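# Unload three sand cores from mould onto plywood

## Task

Remove three sand cores from the mould: the long core with a rounded nose, plus the two upright bladed cores in the mould half on the robot's right (the -y, right_arm side). Set all three down on the plywood boards next to the mould and release them. The other two cores must remain upright in the mould.

## Robot and tools

Robot: two 6-joint arms, left_arm and right_arm, each with a parallel gripper. Joint order in every row and every per-joint list: waist, shoulder, elbow, wrist pitch, wrist yaw, wrist roll. Stated joint ranges (rad): waist -2.618 to 3.054, shoulder 0.000 to 3.142, elbow 0.000 to 3.142, wrist pitch -1.571 to 1.571, wrist yaw -1.571 to 1.571, wrist roll -2.094 to 2.094. Real ends may differ by up to 0.059 rad.

Frames: the scene frame has its origin at table-top height, halfway between the nominal bases; +x points out over the table, +z up, and left_arm sits on the +y side (so the robot's right is -y). Calibrated bases in the scene frame: left_arm at (+0.031, +0.345, 0) m, quat_wxyz (+1.000, 0, 0, +0.008); right_arm at (+0.030, -0.335, 0) m, quat_wxyz (+1.000, 0, 0, -0.014); both have +z up. Each arm's end_effector_position (m) and end_effector_quat_wxyz are reported in that arm's own base frame and may be off by a few centimetres. The gripper's fingers point along its +z; they open and close along its y. The reported position is the point between the pads, roughly 1 cm short of the fingertips.

Row format (shared by execute_actions and move): one flat list of 14 numbers in [-1, 1] covering both arms: left_arm's 6 joint values then its opening, then right_arm's 6 joint values then its opening. The joint values are offsets, not a pose: they are added to the arm's Joint targets as they stood when the action (or move) began, not to the previous row. Scale: 1.0 equals 2.224 rad for waist, shoulder and elbow, and 8.485 rad for the three wrist joints. The opening is absolute: +1 fully open, -1 closed; between those, the fingers go to where grip_measured reads that number. Sending 0 for an arm's joints re-commands its current targets; to leave a gripper alone, resend its present opening (0 is a real command, half-open).

execute_actions: argument actions is a list of actions; each action is a list of up to 15 rows, each row run for one 1/30 s step; a short action repeats its last row to fill 15 steps. An empty list just reports state. An action that would push a joint more than 0.059 rad beyond its range is rejected for both arms; a malformed action rejects the call. Optional cameras: list of names (cam_left_wrist, cam_right_wrist), [] for none, omitted or ["all"] for both.

move: argument target is one 14-number row or a list of up to 15 rows; every row's offsets count from the same starting Joint targets. All joints move together along paths lasting 0.5 to 10 s. speed: rad/s of the joint with the farthest to go, 0.01 to 12.57, default 0.5, one value or one per target. blend: rad, rounding corners at intermediate targets (default 0). opening_speed: per second on the -1..+1 scale, at least 0.2; use a low value when closing on fragile sand cores. blocking: false returns after about 0.5 s while it continues. Paths do not avoid obstacles or the other arm. The result adds a move: line (done, off_target, moving, held, fault; limits=held if steps were withheld). Done does not prove contact or its absence.

wait: seconds 0 to 10; the robot holds its last command, a running move continues. stop: brakes a running move (needs room to decelerate). zoom_image: camera (cam_left_wrist or cam_right_wrist), region [x0, y0, x1, y1] in pixels of the latest full 896x504 image, origin top-left, at most 504 by 504. finished_scene: scene is the current scene's number; it ends the scene irreversibly, so call it only when the three cores lie on the boards, released, and the other two still stand.

Result lines: Joint positions (rad) and Joint velocities (rad/s), each arm ending with the pad gap (m; 0.094 open); velocities may read within noise. Joint targets: the base for your next offsets. Tool commands: current gripper commands. grip_measured: finger opening on the command scale, up to about 2.7 mm wide when empty and somewhat narrower than a firmly squeezed part. grip_effort_nm: motor effort, negative closing; not a pad force. Joint torques include arm weight and wrap at ±28 N m for joints 1-3. joint sent to its limit, joint command not followed (clearance check altered targets) and MOTOR HOT (75 °C; at 90 °C the arm folds and idles) may appear.

Motion notes: joint speed is capped and each target may lead its measured angle only by 0.339 rad (big joints) or 2.2 rad (wrist); targets more than 200 mm from the gripper's position are scaled back. Very small turns may not start. If an arm is stopped pressing on something, command targets back past its measured positions. The simulation keeps running while you compose replies.

Avoid: dropping cores or releasing them while moving; fast impacts and pressing far past contact; crushing cores (close slowly; force rises sharply about 0.05 below first-touch reading); knocking over the two cores that stay; anything leaving the table; arm-to-arm contact, including one gripper closing on the other's fingers; holding loads or stretched poses for long (motor heat). Camera cables touching objects count as touching. Loose objects may occasionally be nudged by outside pushes.

Each tool is called after "Emit:" by a JSON object that holds its "fn" and its "kwargs".

## Session

Emit:
{"fn": "execute_actions", "kwargs": {"actions": []}}

Scene clock: 0.00 s.
left_arm: end_effector_position=(+0.3493, -0.0518, +0.2095) grip_measured=+1.000 grip_effort_nm=n/a end_effector_quat_wxyz=(+0.534, -0.007, +0.815, -0.226) | right_arm: end_effector_position=(+0.3046, +0.0783, +0.1820) grip_measured=+1.000 grip_effort_nm=n/a end_effector_quat_wxyz=(+0.477, +0.034, +0.863, +0.162)
Joint positions: left_arm=[0.059 1.017 0.578 0.071 0.424 -0.25 0.094] | right_arm=[0.21 0.854 0.562 -0.224 -0.068 0.329 0.094]
Joint velocities: within noise
Joint torques (N m): no reading
Heat: left arm: 32 °C; right arm: 32 °C.
Joint targets: left_arm=[0.059 1.010 0.587 0.072 0.427 -0.248] | right_arm=[0.210 0.847 0.574 -0.220 -0.067 0.327]
Tool commands: left_gripper/opening=+1.0 right_gripper/opening=+1.0

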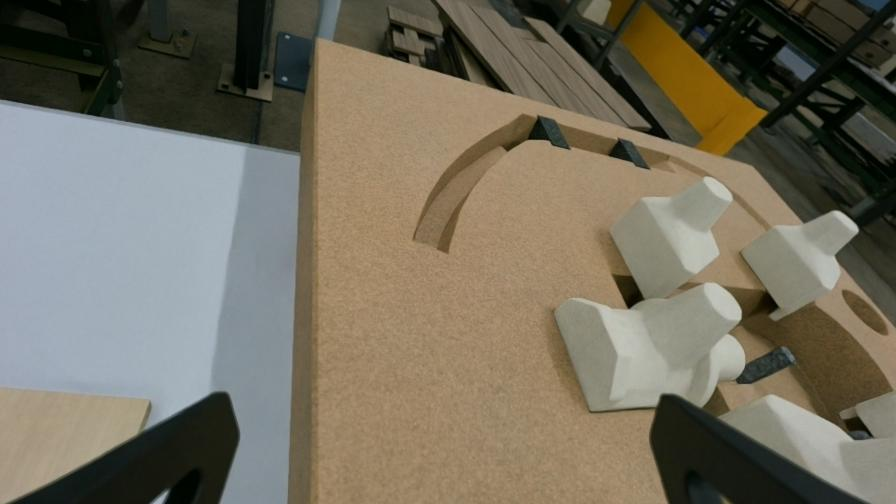

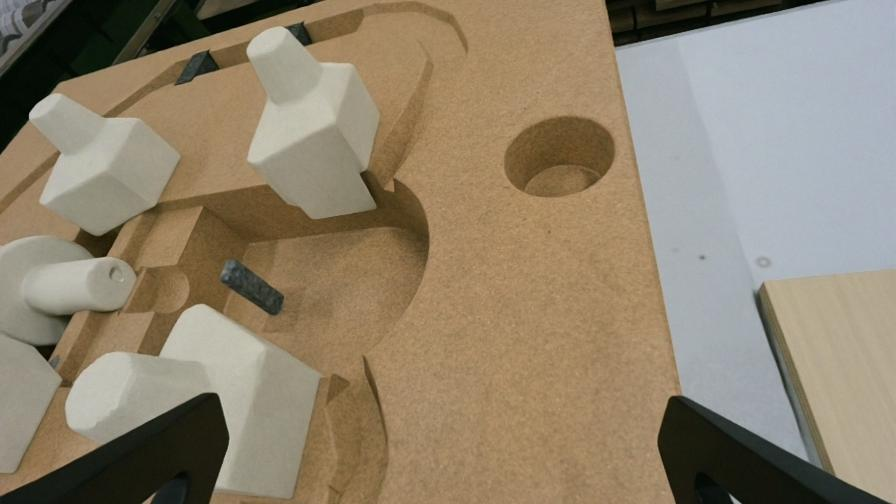

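Emit:
{"fn": "move", "kwargs": {"target": [-0.274,0.1754,0.6353,-0.1853,-0.0503,0.0292,1,0.1304,0.2487,0.6412,-0.1509,0.0079,-0.0385,1], "speed": 1.2}}

Scene clock: 6.10 s.
left_arm: end_effector_position=(+0.2542, -0.1540, +0.3692) grip_measured=+1.000 grip_effort_nm=0.032 end_effector_quat_wxyz=(+0.314, +0.251, +0.911, -0.093) | right_arm: end_effector_position=(+0.2623, +0.1435, +0.3668) grip_measured=+1.000 grip_effort_nm=0.027 end_effector_quat_wxyz=(+0.314, -0.229, +0.918, +0.084)
Joint positions: left_arm=[-0.543 1.392 1.981 -1.492 0.009 -0.007 0.094] | right_arm=[0.493 1.396 1.975 -1.487 -0.008 0.007 0.094]
Joint velocities: within noise
Joint torques (N m): left_arm=[-0.5 -2.56 5.41 1.56 -0.08 0.01] | right_arm=[0.64 -2.78 6.28 0.97 0.06 -0.13]
Heat: left arm: 33 °C; right arm: 34 °C.
Joint targets: left_arm=[-0.550 1.400 2.000 -1.500 0.000 -0.001] | right_arm=[0.500 1.401 2.000 -1.500 0.000 0.000]
move: done

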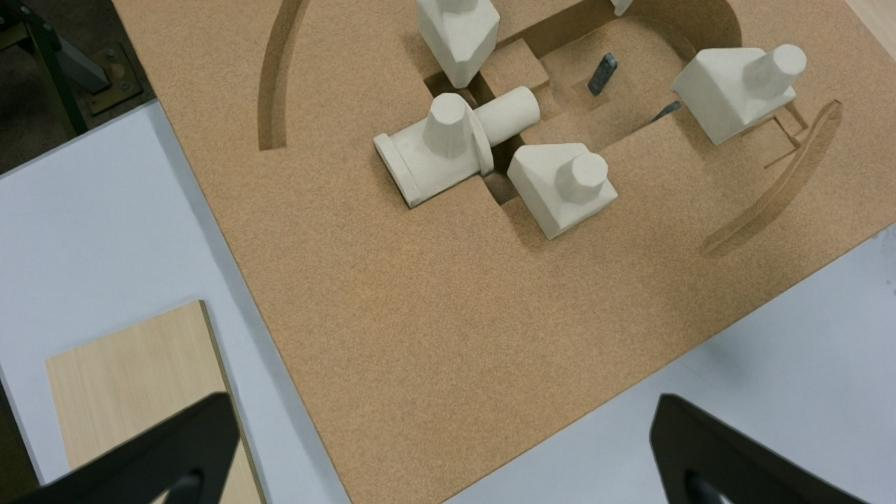

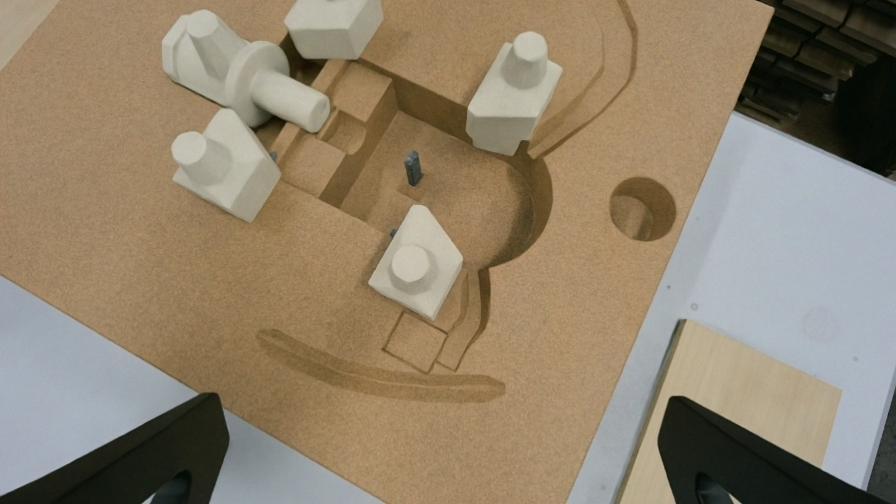

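Emit:
{"fn": "move", "kwargs": {"target": [[0.0054,0.3318,0.1839,0.0144,0,0,1,0.0202,-0.2918,-0.6335,0.1533,0,0,1],[0.0054,0.2711,-0.0688,0.0646,0,0,1,0.0202,-0.0531,-0.665,0.2242,0,0,1]], "speed": [1.0,0.4]}}

Scene clock: 28.87 s.
left_arm: end_effector_position=(+0.4221, -0.2542, +0.1363) grip_measured=+1.000 grip_effort_nm=0.032 end_effector_quat_wxyz=(+0.195, +0.261, +0.944, -0.057) | right_arm: end_effector_position=(+0.3382, +0.2035, +0.1549) grip_measured=+1.000 grip_effort_nm=0.022 end_effector_quat_wxyz=(+0.538, -0.219, +0.800, +0.151)
Joint positions: left_arm=[-0.543 2.051 1.857 -0.967 0.004 -0.005 0.094] | right_arm=[0.537 1.28 0.53 0.365 -0.004 0.005 0.094]
Joint velocities: within noise
Joint torques (N m): left_arm=[0.34 -13.59 4.51 1.37 -0.01 -0.03] | right_arm=[0.69 -3.54 5.22 1.82 0.02 -0.09]
Heat: left arm: 34 °C; right arm: 35 °C.
Joint targets: left_arm=[-0.538 2.003 1.848 -0.952 0.000 -0.001] | right_arm=[0.545 1.283 0.521 0.402 0.000 0.000]
move: off_target (left_arm, right_arm); left_arm: the shoulder is farthest, 0.048 rad from its target; right_arm: the wrist pitch is farthest, 0.037 rad from its target

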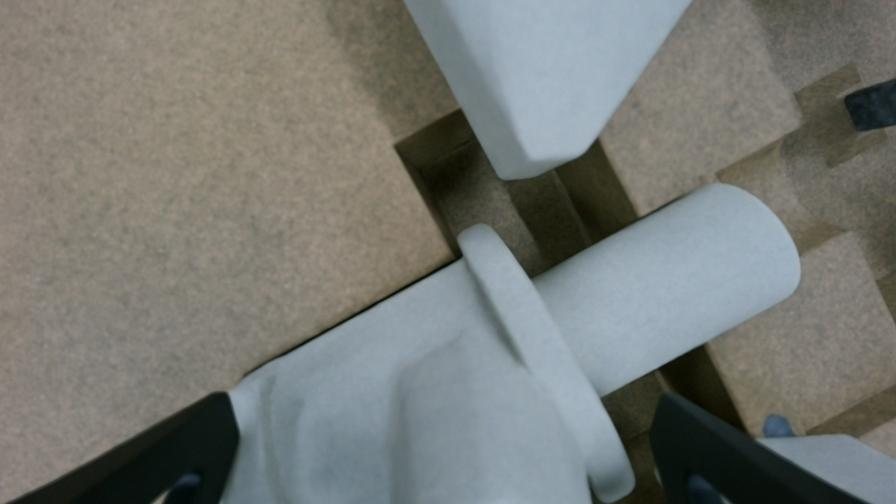

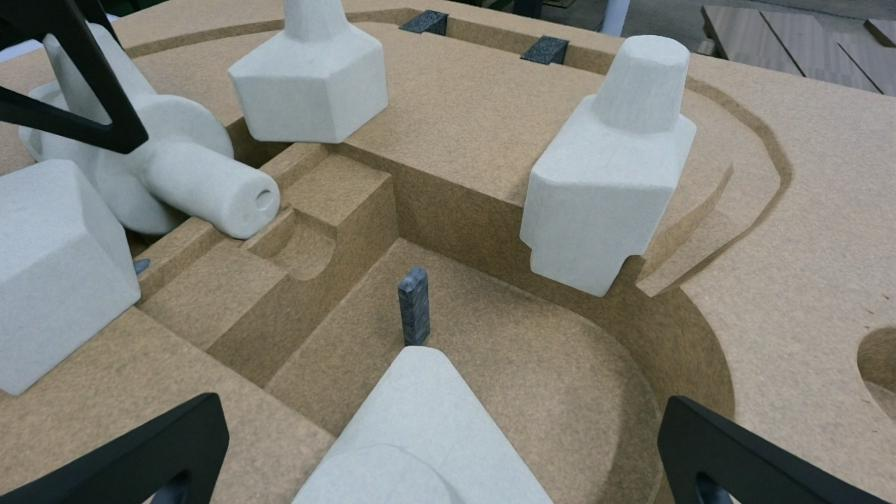

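Emit:
{"fn": "move", "kwargs": {"target": [[-0.0099,0,0.0135,-0.0024,0,0,1,0.0135,-0.0135,-0.0252,0.0031,0,0,1],[-0.0099,0,0.0135,-0.0024,0,0,-0.36,0.0135,-0.0135,-0.0252,0.0031,0,0,-0.38]], "speed": 0.2, "opening_speed": 0.8}}

Scene clock: 37.63 s.
left_arm: end_effector_position=(+0.4173, -0.2623, +0.1381) grip_measured=+0.102 grip_effort_nm=-1.009 end_effector_quat_wxyz=(+0.196, +0.270, +0.941, -0.060) | right_arm: end_effector_position=(+0.3242, +0.2073, +0.1386) grip_measured=+0.499 grip_effort_nm=-1.004 end_effector_quat_wxyz=(+0.527, -0.232, +0.803, +0.153)
Joint positions: left_arm=[-0.56 2.048 1.857 -0.967 0.007 -0.002 0.052] | right_arm=[0.568 1.274 0.475 0.392 0.004 0.004 0.07]
Joint velocities: within noise
Joint torques (N m): left_arm=[0.02 -13.38 6.94 1.16 -0.03 -0.03] | right_arm=[0.59 -5.34 5 1.82 -0.05 -0.09]
Heat: left arm: 35 °C; right arm: 37 °C.
Joint targets: left_arm=[-0.560 2.003 1.878 -0.972 0.000 0.000] | right_arm=[0.575 1.252 0.465 0.428 0.000 0.000]
move: off_target (left_arm, right_arm); target 2's new numbers were sent with left_arm's shoulder 0.048 rad from that target; left_arm: the shoulder is farthest, 0.045 rad from its target; right_arm: the wrist pitch is farthest, 0.037 rad from its target

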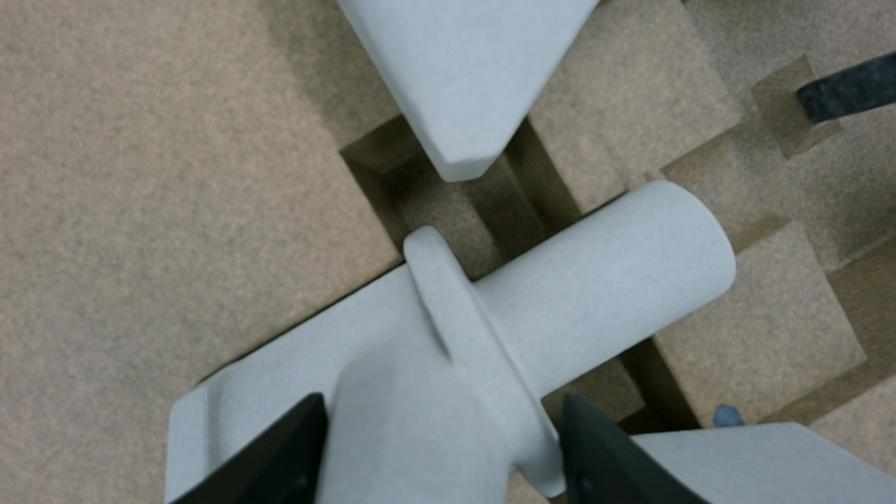

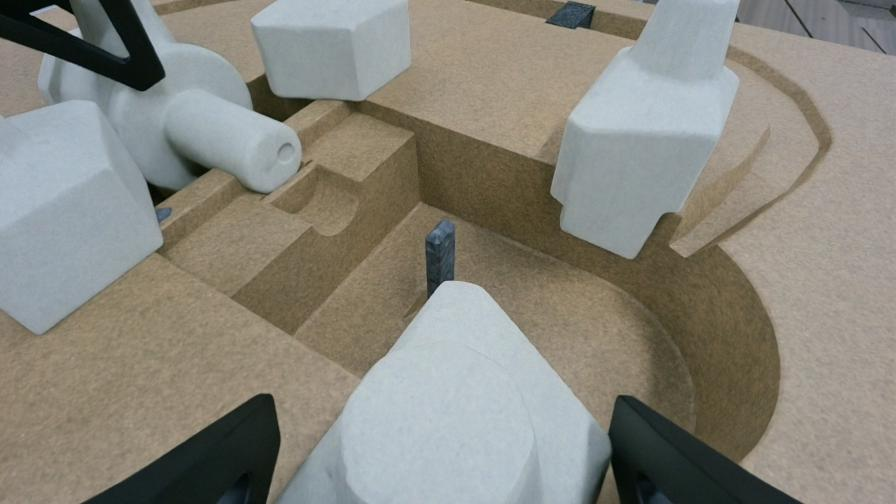

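Emit:
{"fn": "move", "kwargs": {"target": [[0,0,0,0,0,0,0.9,0,0,0,0,0,0,0.95],[0,0,0.0225,-0.0059,0,0,0.9,0,-0.0166,0.0175,-0.0091,0,0,0.95],[0,0,0.0225,-0.0059,0,0,-0.36,0,-0.0166,0.0175,-0.0091,0,0,-0.38]], "speed": 0.25, "opening_speed": 1.0}}

Scene clock: 49.83 s.
left_arm: end_effector_position=(+0.4160, -0.2597, +0.1486) grip_measured=-0.230 grip_effort_nm=-0.994 end_effector_quat_wxyz=(+0.194, +0.270, +0.941, -0.056) | right_arm: end_effector_position=(+0.3216, +0.2056, +0.1500) grip_measured=-0.265 grip_effort_nm=-0.999 end_effector_quat_wxyz=(+0.534, -0.231, +0.798, +0.155)
Joint positions: left_arm=[-0.56 2.048 1.902 -1.018 -0.001 -0.002 0.036] | right_arm=[0.568 1.228 0.482 0.355 0.004 0.001 0.035]
Joint velocities: within noise
Joint torques (N m): left_arm=[0.02 -13.29 7.36 1.18 0.03 -0.03] | right_arm=[0.59 -4.36 7.6 1.46 -0.05 -0.06]
Heat: left arm: 41 °C; right arm: 38 °C.
Joint targets: left_arm=[-0.560 2.003 1.928 -1.022 0.000 -0.001] | right_arm=[0.575 1.216 0.504 0.351 0.000 0.000]
move: off_target (left_arm); target 3's new numbers were sent with left_arm's shoulder 0.045 rad from that target; left_arm: the shoulder is farthest, 0.045 rad from its target

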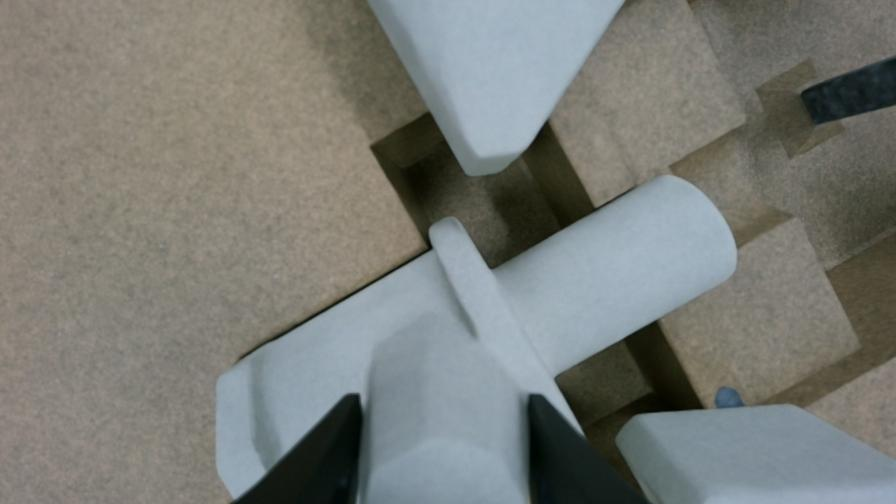

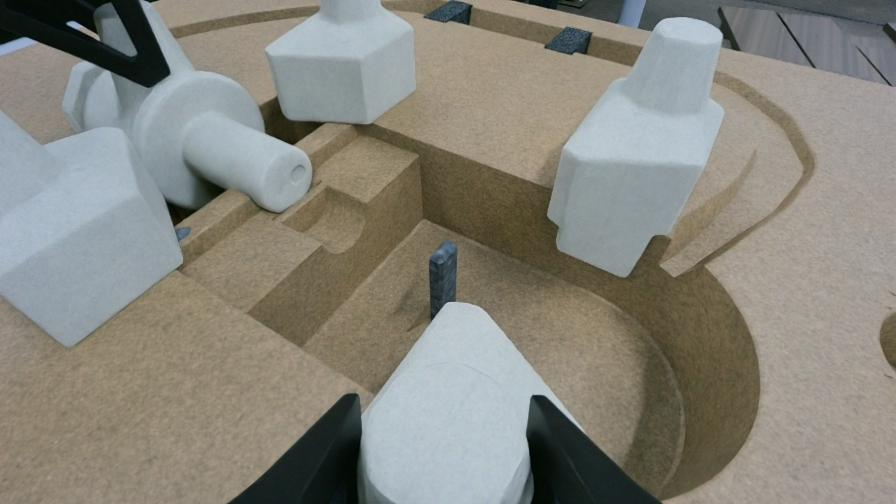

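Emit:
{"fn": "move", "kwargs": {"target": [[0,0.0198,0.0971,-0.0203,0,0,-0.36,0,-0.0405,0.0728,-0.0296,0,0,-0.38],[0,0.0553,0.2259,-0.0446,0,0,-0.36,0,-0.0519,0.156,-0.0543,0,0,-0.38]], "speed": 0.3, "blend": 0.03}}

Scene clock: 70.77 s.
left_arm: end_effector_position=(+0.4023, -0.2508, +0.2313) grip_measured=-0.231 grip_effort_nm=-0.994 end_effector_quat_wxyz=(+0.182, +0.272, +0.944, -0.051) | right_arm: end_effector_position=(+0.3148, +0.2012, +0.2050) grip_measured=-0.265 grip_effort_nm=-1.004 end_effector_quat_wxyz=(+0.476, -0.243, +0.834, +0.137)
Joint positions: left_arm=[-0.56 2.128 2.381 -1.443 -0.002 0.001 0.036] | right_arm=[0.568 1.137 0.792 -0.191 0.005 -0.001 0.035]
Joint velocities: within noise
Joint torques (N m): left_arm=[0.08 -10.07 8.68 1.62 0.02 -0.07] | right_arm=[0.58 -6.17 11.04 2.17 -0.06 -0.03]
Heat: left arm: 45 °C; right arm: 39 °C.
Joint targets: left_arm=[-0.560 2.126 2.430 -1.401 0.000 -0.001] | right_arm=[0.575 1.100 0.851 -0.110 0.000 0.000]
move: off_target (left_arm, right_arm); left_arm: the elbow is farthest, 0.049 rad from its target; right_arm: the wrist pitch is farthest, 0.082 rad from its target

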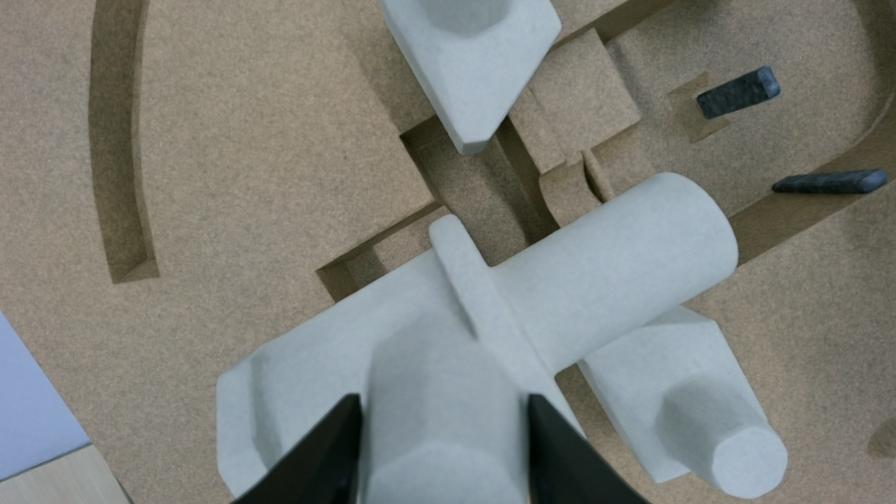

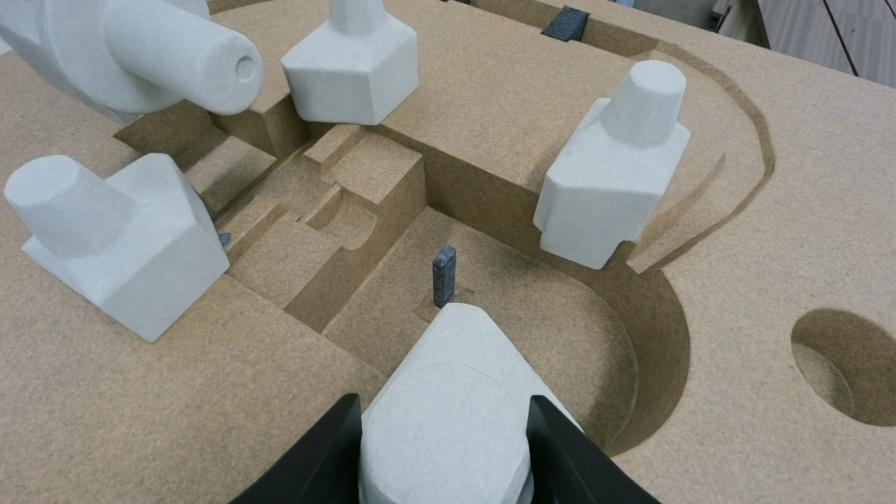

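Emit:
{"fn": "move", "kwargs": {"target": [[0,-0.0462,-0.0421,0,0,0,-0.36,0,0.0083,0.0942,-0.0224,0,0,-0.38],[0.4182,-0.3298,-0.5382,0.0602,0,0,-0.36,-0.4474,0.0083,0.0942,-0.0224,0,0,-0.38],[0.4182,-0.3298,-0.5382,0.0602,0,0,-0.36,-0.4474,0.1331,-0.1378,0.0839,0,0.171,-0.38]], "speed": [0.4,0.7,0.6], "blend": 0.04}}

Scene clock: 83.27 s.
left_arm: end_effector_position=(+0.3107, +0.1227, +0.1525) grip_measured=-0.231 grip_effort_nm=-1.004 end_effector_quat_wxyz=(+0.187, -0.181, +0.965, +0.038) | right_arm: end_effector_position=(+0.3746, -0.1662, +0.1344) grip_measured=-0.264 grip_effort_nm=-0.999 end_effector_quat_wxyz=(+0.485, +0.667, +0.497, +0.270)
Joint positions: left_arm=[0.37 1.452 1.22 -0.954 -0.007 0.001 0.036] | right_arm=[-0.419 1.407 0.534 0.478 0.002 1.44 0.035]
Joint velocities: within noise
Joint torques (N m): left_arm=[0.06 -9.55 6.26 1.89 0.1 -0.08] | right_arm=[-0.1 -5.3 6.3 2.67 -0.03 0.05]
Heat: left arm: 43 °C; right arm: 43 °C.
Joint targets: left_arm=[0.370 1.392 1.233 -0.890 0.000 -0.001] | right_arm=[-0.420 1.396 0.545 0.602 0.000 1.451]
move: off_target (left_arm, right_arm); left_arm: the wrist pitch is farthest, 0.064 rad from its target; right_arm: the wrist pitch is farthest, 0.124 rad from its target

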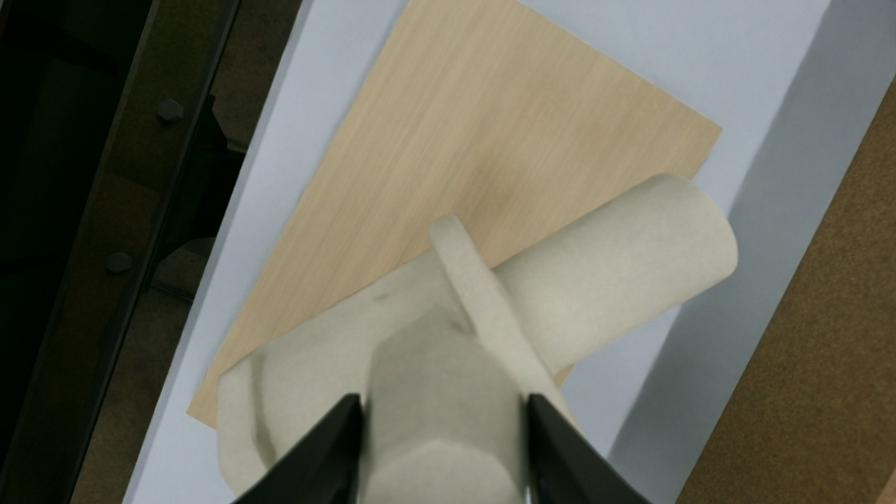

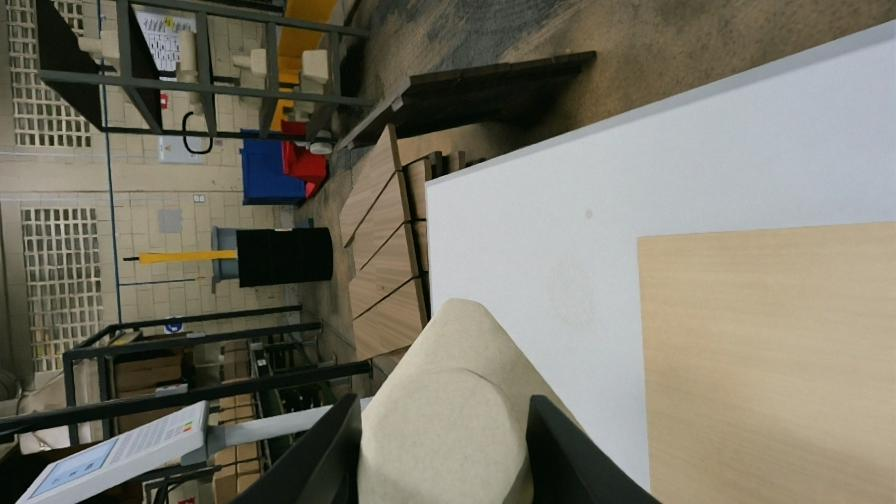

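Emit:
{"fn": "move", "kwargs": {"target": [0,0.034,-0.0337,0.0195,0,0,-0.36,-0.0202,0.0301,-0.0994,0.0338,0,0.0295,-0.38], "speed": 0.3}}

Scene clock: 101.13 s.
left_arm: end_effector_position=(+0.3275, +0.1292, +0.1331) grip_measured=-0.231 grip_effort_nm=-0.989 end_effector_quat_wxyz=(+0.213, -0.180, +0.959, +0.043) | right_arm: end_effector_position=(+0.3384, -0.1656, +0.0856) grip_measured=-0.264 grip_effort_nm=-1.004 end_effector_quat_wxyz=(+0.453, +0.731, +0.396, +0.321)
Joint positions: left_arm=[0.37 1.478 1.145 -0.799 -0.007 0.001 0.036] | right_arm=[-0.458 1.472 0.314 0.764 0 1.691 0.035]
Joint velocities: within noise
Joint torques (N m): left_arm=[0.06 -6 6.13 2.07 0.12 -0.08] | right_arm=[-0.65 -4.72 5.23 2.65 -0.01 0.1]
Heat: left arm: 38 °C; right arm: 46 °C.
Joint targets: left_arm=[0.370 1.468 1.158 -0.725 0.000 -0.001] | right_arm=[-0.465 1.463 0.323 0.889 0.000 1.701]
move: off_target (left_arm, right_arm); left_arm: the wrist pitch is farthest, 0.075 rad from its target; right_arm: the wrist pitch is farthest, 0.124 rad from its target

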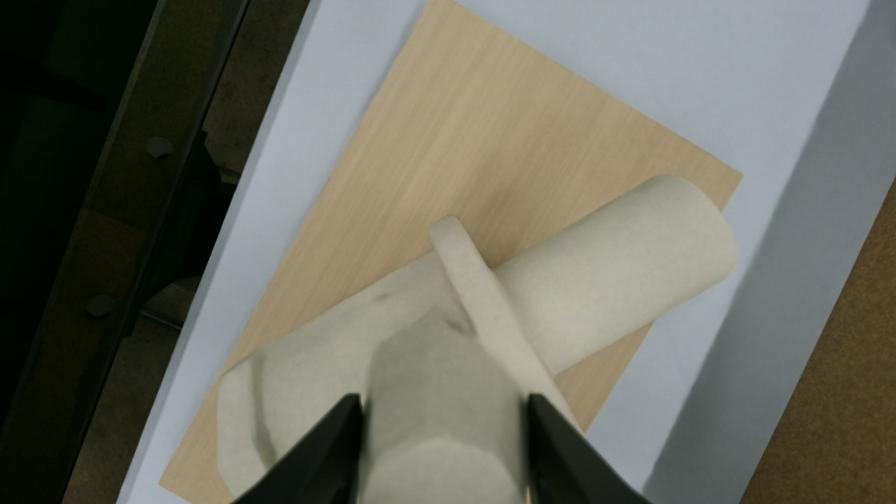

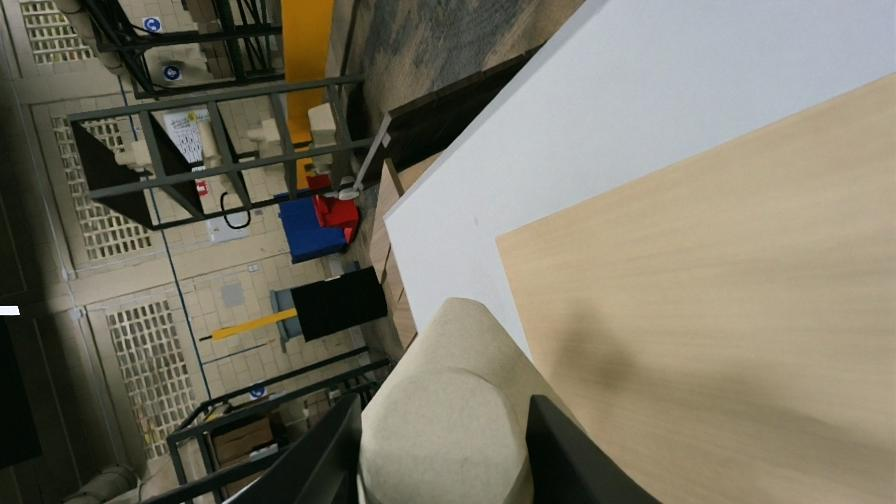

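Emit:
{"fn": "move", "kwargs": {"target": [0,0.0045,-0.0373,0.0106,0,0,-0.36,0,0.0225,-0.0441,0.0176,0,0,-0.38], "speed": 0.15}}

Scene clock: 106.80 s.
left_arm: end_effector_position=(+0.3272, +0.1291, +0.1129) grip_measured=-0.231 grip_effort_nm=-0.999 end_effector_quat_wxyz=(+0.215, -0.180, +0.959, +0.043) | right_arm: end_effector_position=(+0.3231, -0.1581, +0.0678) grip_measured=-0.264 grip_effort_nm=-1.004 end_effector_quat_wxyz=(+0.454, +0.731, +0.395, +0.323)
Joint positions: left_arm=[0.37 1.484 1.068 -0.712 -0.006 0.001 0.036] | right_arm=[-0.458 1.52 0.219 0.913 0 1.693 0.035]
Joint velocities: within noise
Joint torques (N m): left_arm=[0.08 -5.68 5.71 2.09 0.11 -0.06] | right_arm=[-0.65 -4.38 4.38 2.7 -0.02 0.05]
Heat: left arm: 37 °C; right arm: 47 °C.
Joint targets: left_arm=[0.370 1.478 1.075 -0.635 0.000 -0.001] | right_arm=[-0.465 1.513 0.225 1.038 0.000 1.701]
move: off_target (left_arm, right_arm); left_arm: the wrist pitch is farthest, 0.077 rad from its target; right_arm: the wrist pitch is farthest, 0.126 rad from its target

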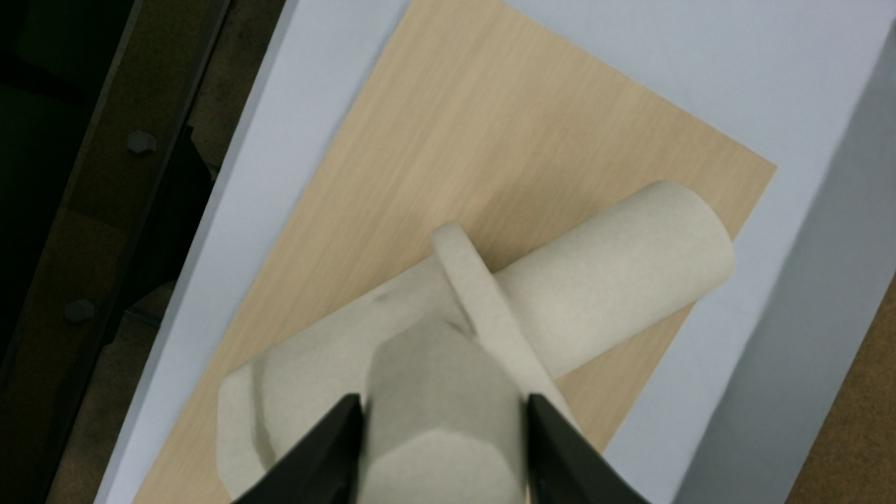

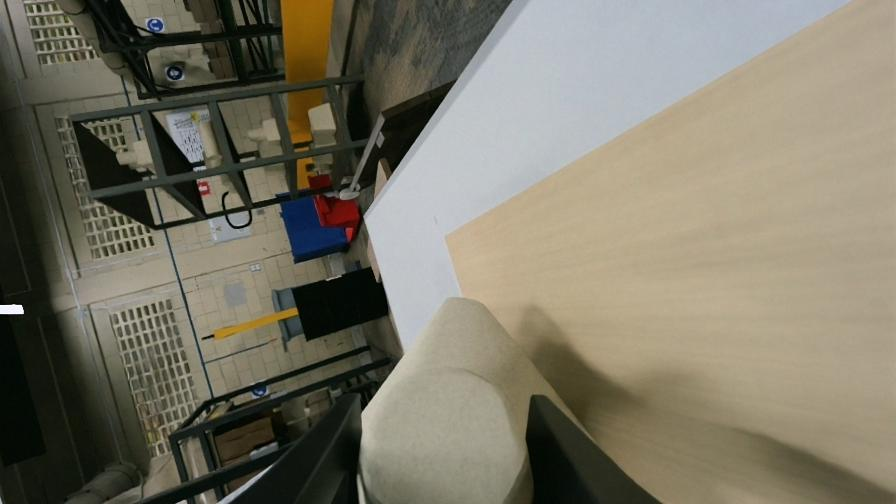

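Emit:
{"fn": "move", "kwargs": {"target": [0,0.003,-0.018,0.003,0,0,-0.36,0,0.0375,-0.0067,0.0122,0,0,-0.38], "speed": 0.13}}

Scene clock: 110.73 s.
left_arm: end_effector_position=(+0.3325, +0.1311, +0.1119) grip_measured=-0.231 grip_effort_nm=-0.999 end_effector_quat_wxyz=(+0.229, -0.179, +0.956, +0.046) | right_arm: end_effector_position=(+0.3244, -0.1586, +0.0603) grip_measured=-0.264 grip_effort_nm=-1.004 end_effector_quat_wxyz=(+0.458, +0.728, +0.392, +0.326)
Joint positions: left_arm=[0.37 1.484 1.051 -0.667 -0.006 0.001 0.036] | right_arm=[-0.458 1.602 0.207 1.018 0 1.697 0.035]
Joint velocities: within noise
Joint torques (N m): left_arm=[0.06 -5.26 3.93 1.93 0.09 -0.08] | right_arm=[-0.66 -4.44 3.77 2.66 -0.01 0.01]
Heat: left arm: 37 °C; right arm: 49 °C.
Joint targets: left_arm=[0.370 1.485 1.035 -0.609 0.000 -0.001] | right_arm=[-0.465 1.597 0.211 1.142 0.000 1.702]
move: off_target (left_arm, right_arm); left_arm: the wrist pitch is farthest, 0.058 rad from its target; right_arm: the wrist pitch is farthest, 0.123 rad from its target

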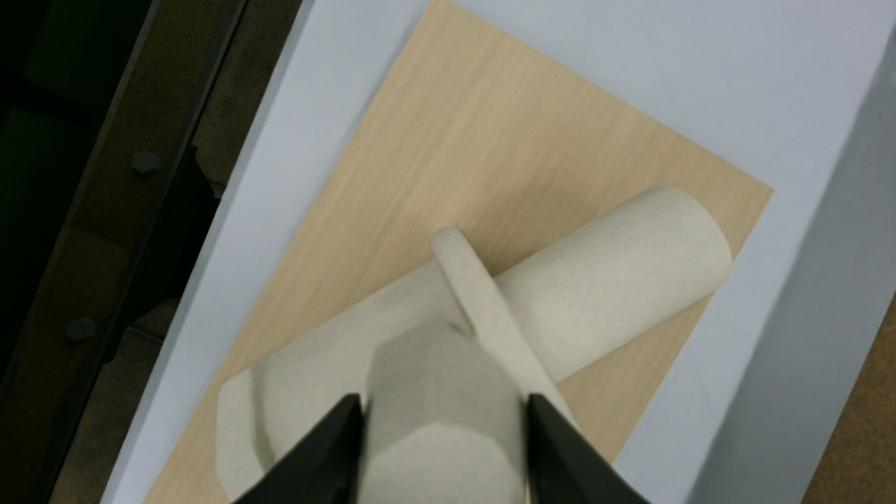

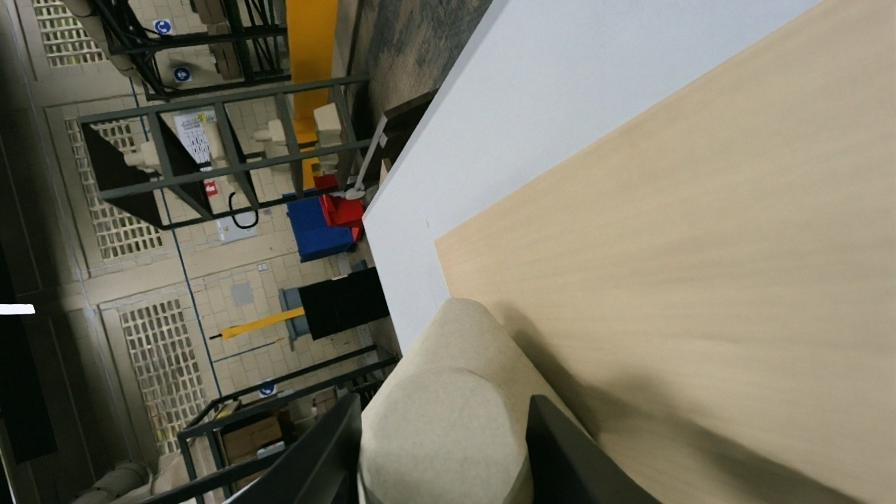

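Emit:
{"fn": "move", "kwargs": {"target": [[0,0,0,0,0,0,0.1,0,0,0,0,0,0,-0.38],[0,0,0,0,0,0,0.1,0,0.0375,-0.0047,0.0122,0,0,-0.38]], "speed": 0.13, "opening_speed": 0.4}}

Scene clock: 115.90 s.
left_arm: end_effector_position=(+0.3389, +0.1336, +0.1141) grip_measured=+0.098 grip_effort_nm=0.125 end_effector_quat_wxyz=(+0.244, -0.178, +0.952, +0.049) | right_arm: end_effector_position=(+0.3273, -0.1598, +0.0578) grip_measured=-0.264 grip_effort_nm=-1.004 end_effector_quat_wxyz=(+0.466, +0.722, +0.386, +0.336)
Joint positions: left_arm=[0.37 1.484 1.045 -0.627 -0.006 0.001 0.052] | right_arm=[-0.458 1.681 0.199 1.136 -0.001 1.703 0.035]
Joint velocities: within noise
Joint torques (N m): left_arm=[0.1 -5.33 4.45 1.56 0.09 -0.07] | right_arm=[-0.66 -4.41 3.21 2.54 0 -0.06]
Heat: left arm: 36 °C; right arm: 50 °C.
Joint targets: left_arm=[0.370 1.485 1.035 -0.609 0.000 -0.001] | right_arm=[-0.465 1.680 0.200 1.245 0.000 1.701]
move: off_target (right_arm); right_arm: the wrist pitch is farthest, 0.109 rad from its target

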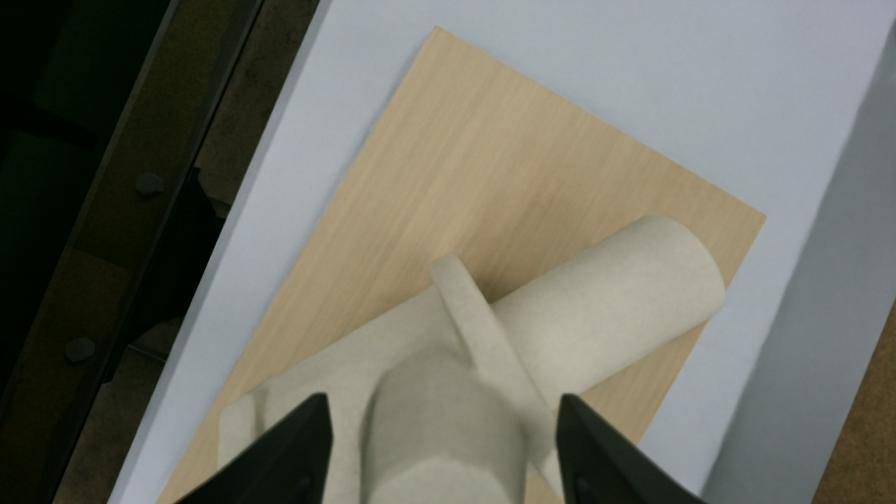

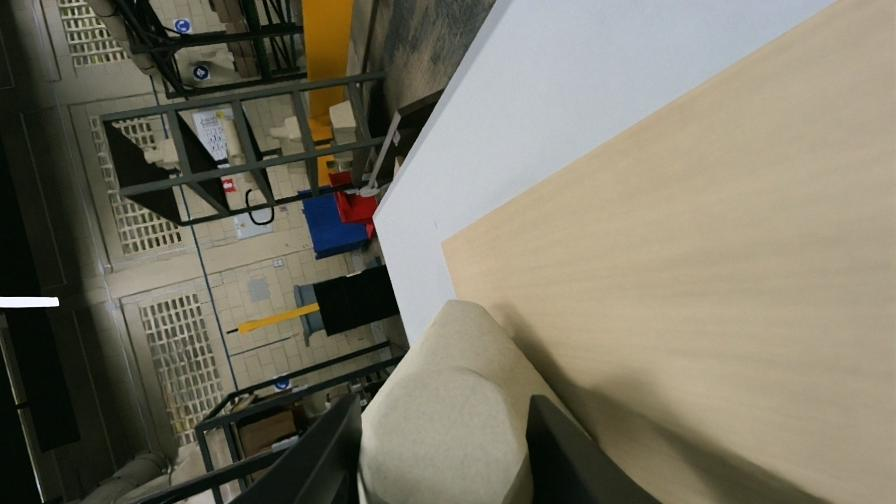

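Emit:
{"fn": "move", "kwargs": {"target": [[0,0,0,0,0,0,0.9,0,0,0,0,0,0,0.15],[0,0,0.247,-0.07,0,0,0.9,0,0,0,0,0,0,0.15]], "speed": 0.6, "opening_speed": 0.5}}

Scene clock: 122.97 s.
left_arm: end_effector_position=(+0.3212, +0.1267, +0.2374) grip_measured=+0.898 grip_effort_nm=0.120 end_effector_quat_wxyz=(+0.220, -0.179, +0.958, +0.044) | right_arm: end_effector_position=(+0.3294, -0.1602, +0.0641) grip_measured=+0.147 grip_effort_nm=0.164 end_effector_quat_wxyz=(+0.474, +0.715, +0.381, +0.344)
Joint positions: left_arm=[0.37 1.484 1.563 -1.197 -0.006 0.001 0.089] | right_arm=[-0.458 1.682 0.198 1.164 -0.005 1.708 0.054]
Joint velocities: within noise
Joint torques (N m): left_arm=[0.02 -5.07 6.72 1.2 0.08 -0.08] | right_arm=[-0.65 -4.44 3.23 2.29 0.03 -0.11]
Heat: left arm: 35 °C; right arm: 51 °C.
Joint targets: left_arm=[0.370 1.485 1.584 -1.203 0.000 -0.001] | right_arm=[-0.465 1.680 0.200 1.245 0.000 1.701]
move: off_target (right_arm); right_arm: the wrist pitch is farthest, 0.081 rad from its target

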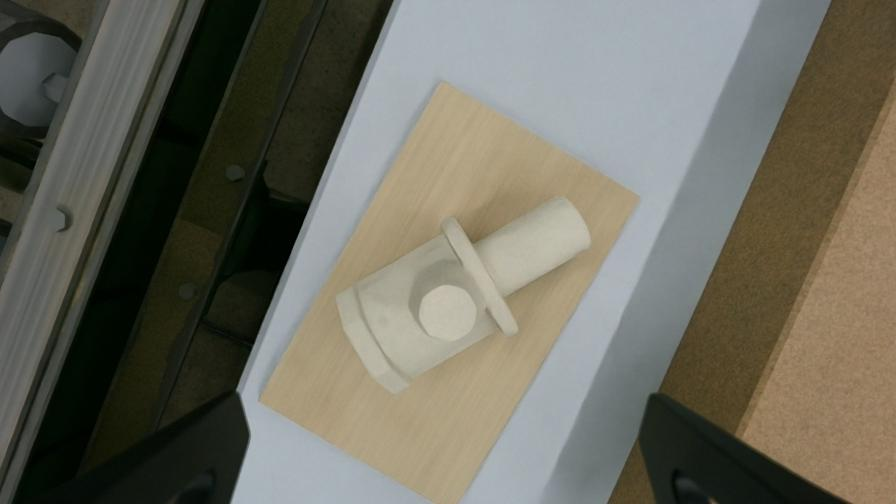

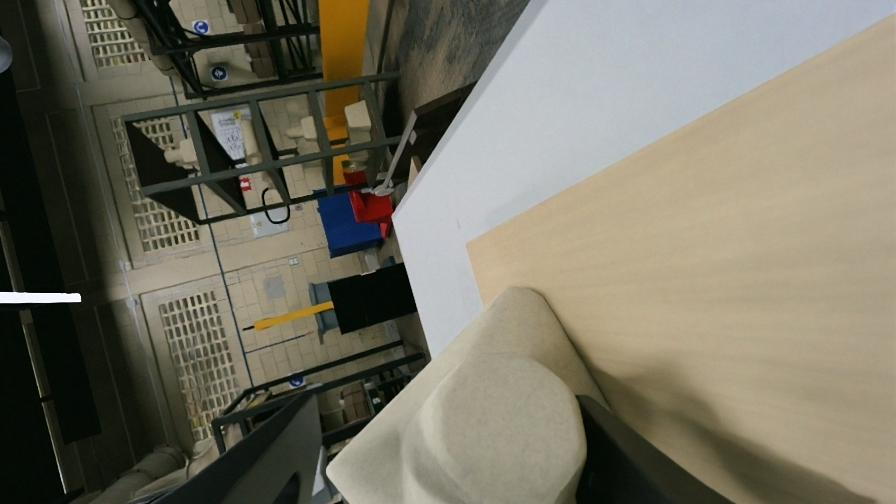

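Emit:
{"fn": "move", "kwargs": {"target": [[0,0,0,0,0,0,0.9,0,0,-0.002,0.003,0,0,0.35],[0,0,0,0,0,0,0.9,-0.081,0,-0.002,0.003,0,0,0.35],[0,0,0,0,0,0,0.9,-0.081,0,0.18,-0.047,0,0,0.35],[0,0,0,0,0,0,0.9,0.029,-0.171,0.5845,-0.241,0,-0.2005,0.35],[0,0,0,0,0,0,0.9,0.029,-0.171,0.5845,-0.241,0,-0.2005,1]], "speed": [0.2,0.3,0.5,1.0,1.0], "opening_speed": 1.5, "cameras": ["cam_right_wrist"]}}

Scene clock: 139.30 s.
left_arm: end_effector_position=(+0.3209, +0.1266, +0.2373) grip_measured=+0.898 grip_effort_nm=0.120 end_effector_quat_wxyz=(+0.220, -0.180, +0.958, +0.044) | right_arm: end_effector_position=(+0.3539, -0.1506, +0.3279) grip_measured=+0.997 grip_effort_nm=0.183 end_effector_quat_wxyz=(+0.447, +0.182, +0.872, -0.088)
Joint positions: left_arm=[0.37 1.484 1.563 -1.198 -0.006 0.001 0.089] | right_arm=[-0.408 1.309 1.475 -0.792 -0.006 0.006 0.094]
Joint velocities: within noise
Joint torques (N m): left_arm=[0.06 -5 6.74 1.24 0.08 -0.08] | right_arm=[0.62 -4.59 7.73 1.29 0.04 -0.11]
Heat: left arm: 35 °C; right arm: 50 °C.
Joint targets: left_arm=[0.370 1.485 1.584 -1.203 0.000 -0.001] | right_arm=[-0.400 1.300 1.500 -0.799 0.000 0.000]
move: done
Images, in order (width x height): cam_right_wrist 896x504.

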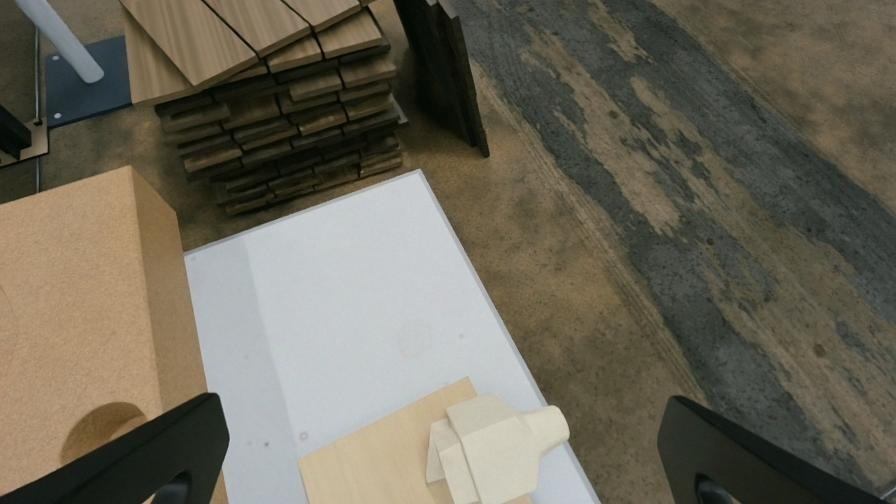

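Emit:
{"fn": "zoom_image", "kwargs": {"camera": "cam_right_wrist", "region": [290, 354, 630, 504]}}

Scaled by 1.482.

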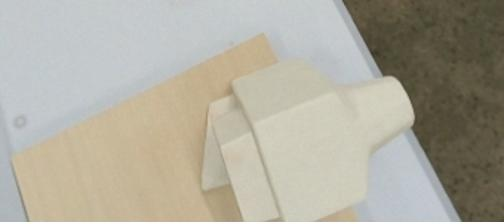

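Emit:
{"fn": "move", "kwargs": {"target": [0,0,0,0,0,0,0.9,-0.045,0.045,0.225,-0.083,0,0,1], "speed": 1.0, "cameras": ["cam_right_wrist"]}}

Scene clock: 145.27 s.
left_arm: end_effector_position=(+0.3209, +0.1266, +0.2373) grip_measured=+0.898 grip_effort_nm=0.129 end_effector_quat_wxyz=(+0.220, -0.180, +0.958, +0.044) | right_arm: end_effector_position=(+0.2634, -0.1397, +0.3670) grip_measured=+0.997 grip_effort_nm=0.178 end_effector_quat_wxyz=(+0.315, +0.233, +0.917, -0.076)
Joint positions: left_arm=[0.37 1.484 1.563 -1.198 -0.006 0.001 0.089] | right_arm=[-0.494 1.396 1.977 -1.492 -0.005 0.006 0.094]
Joint velocities: within noise
Joint torques (N m): left_arm=[0.03 -5.11 6.71 1.21 0.09 -0.08] | right_arm=[-0.53 -2.76 6.12 0.98 0.04 -0.11]
Heat: left arm: 35 °C; right arm: 49 °C.
Joint targets: left_arm=[0.370 1.485 1.584 -1.203 0.000 -0.001] | right_arm=[-0.501 1.400 2.001 -1.504 0.000 0.000]
move: done
Images, in order (width x height): cam_right_wrist 896x504.

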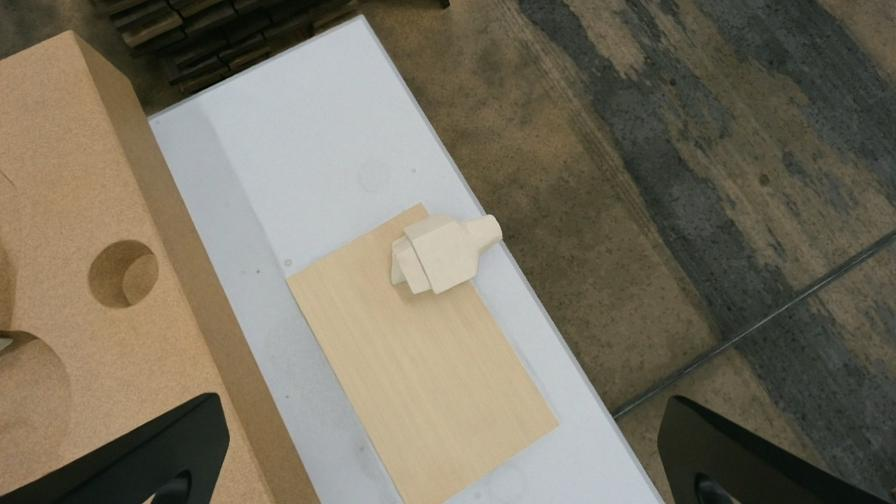

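Emit:
{"fn": "move", "kwargs": {"target": [0,0,0,0,0,0,0.9,-0.0328,0.3213,-0.0191,0.0105,0,0.1226,1], "speed": 1.0, "cameras": ["cam_right_wrist"]}}

Scene clock: 158.97 s.
left_arm: end_effector_position=(+0.3209, +0.1266, +0.2373) grip_measured=+0.898 grip_effort_nm=0.120 end_effector_quat_wxyz=(+0.220, -0.180, +0.958, +0.044) | right_arm: end_effector_position=(+0.3424, -0.2158, +0.1160) grip_measured=+0.997 grip_effort_nm=0.173 end_effector_quat_wxyz=(-0.008, +0.717, +0.697, +0.001)
Joint positions: left_arm=[0.37 1.484 1.563 -1.198 -0.006 0.001 0.089] | right_arm=[-0.567 2.118 1.959 -1.427 -0.005 1.031 0.094]
Joint velocities: within noise
Joint torques (N m): left_arm=[0.09 -5.04 6.76 1.23 0.11 -0.09] | right_arm=[-0.61 -9.88 4.98 0.21 0.04 0.06]
Heat: left arm: 35 °C; right arm: 45 °C.
Joint targets: left_arm=[0.370 1.485 1.584 -1.203 0.000 -0.001] | right_arm=[-0.573 2.114 1.958 -1.415 0.000 1.040]
move: done
Images, in order (width x height): cam_right_wrist 896x504.

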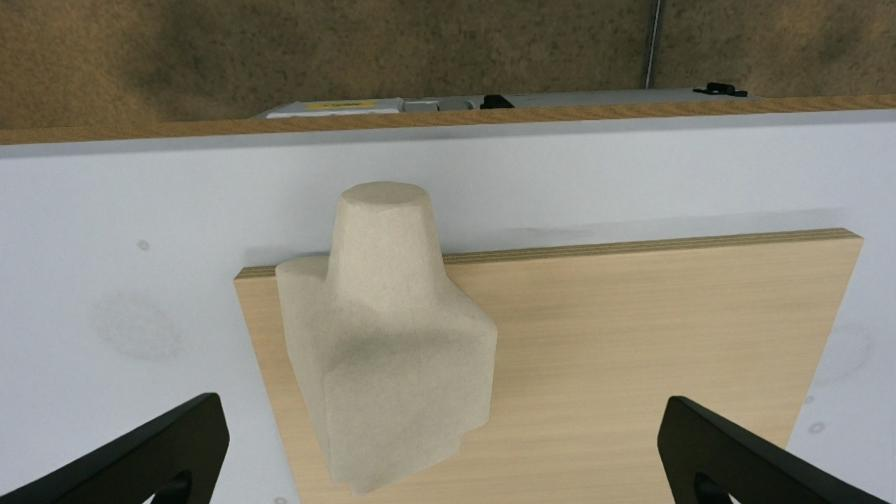

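Emit:
{"fn": "move", "kwargs": {"target": [[0,0,0,0,0,0,0.9,0,-0.135,0.045,0.0118,0,0,1],[0,0,0,0,0,0,0.9,0.2127,-0.321,-0.161,0.0607,0,-0.1226,1],[0,0,0,0,0,0,0.9,0.4312,-0.2664,-0.4978,0.2069,0,-0.1226,1],[0,0,0,0,0,0,0.9,0.4312,-0.0969,-0.3608,0.2154,0,-0.1226,1]], "speed": [0.6,1.2,1.2,0.4], "blend": [0.1,0.1,0.02,0], "cameras": ["cam_right_wrist"]}}

Scene clock: 170.30 s.
left_arm: end_effector_position=(+0.3209, +0.1266, +0.2373) grip_measured=+0.898 grip_effort_nm=0.125 end_effector_quat_wxyz=(+0.220, -0.180, +0.958, +0.044) | right_arm: end_effector_position=(+0.5100, +0.2062, +0.1465) grip_measured=+0.997 grip_effort_nm=0.164 end_effector_quat_wxyz=(+0.545, -0.156, +0.817, +0.107)
Joint positions: left_arm=[0.37 1.484 1.563 -1.198 -0.006 0.001 0.089] | right_arm=[0.382 1.89 1.12 0.377 -0.002 0.004 0.094]
Joint velocities: within noise
Joint torques (N m): left_arm=[0.09 -4.98 6.71 1.23 0.09 -0.06] | right_arm=[0.31 -7.95 8.61 1.78 0.01 -0.1]
Heat: left arm: 35 °C; right arm: 44 °C.
Joint targets: left_arm=[0.370 1.485 1.584 -1.203 0.000 -0.001] | right_arm=[0.385 1.899 1.155 0.413 0.000 0.000]
move: off_target (right_arm); right_arm: the wrist pitch is farthest, 0.036 rad from its target
Images, in order (width x height): cam_right_wrist 896x504.

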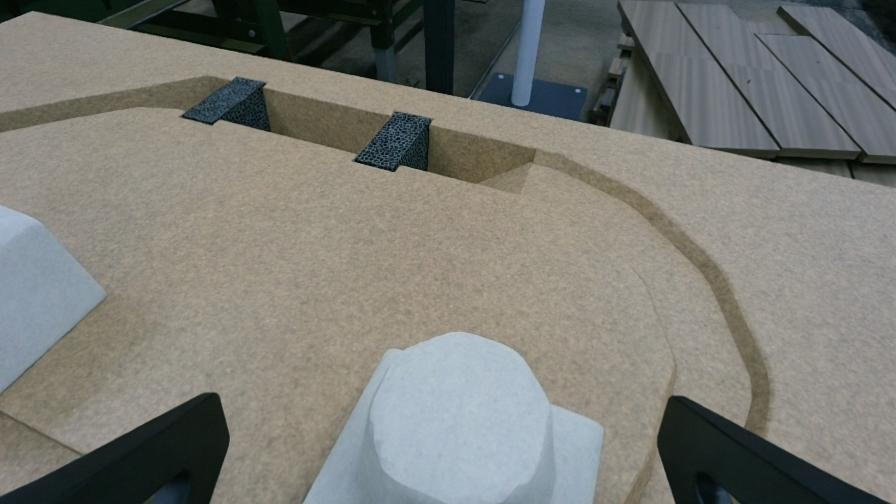

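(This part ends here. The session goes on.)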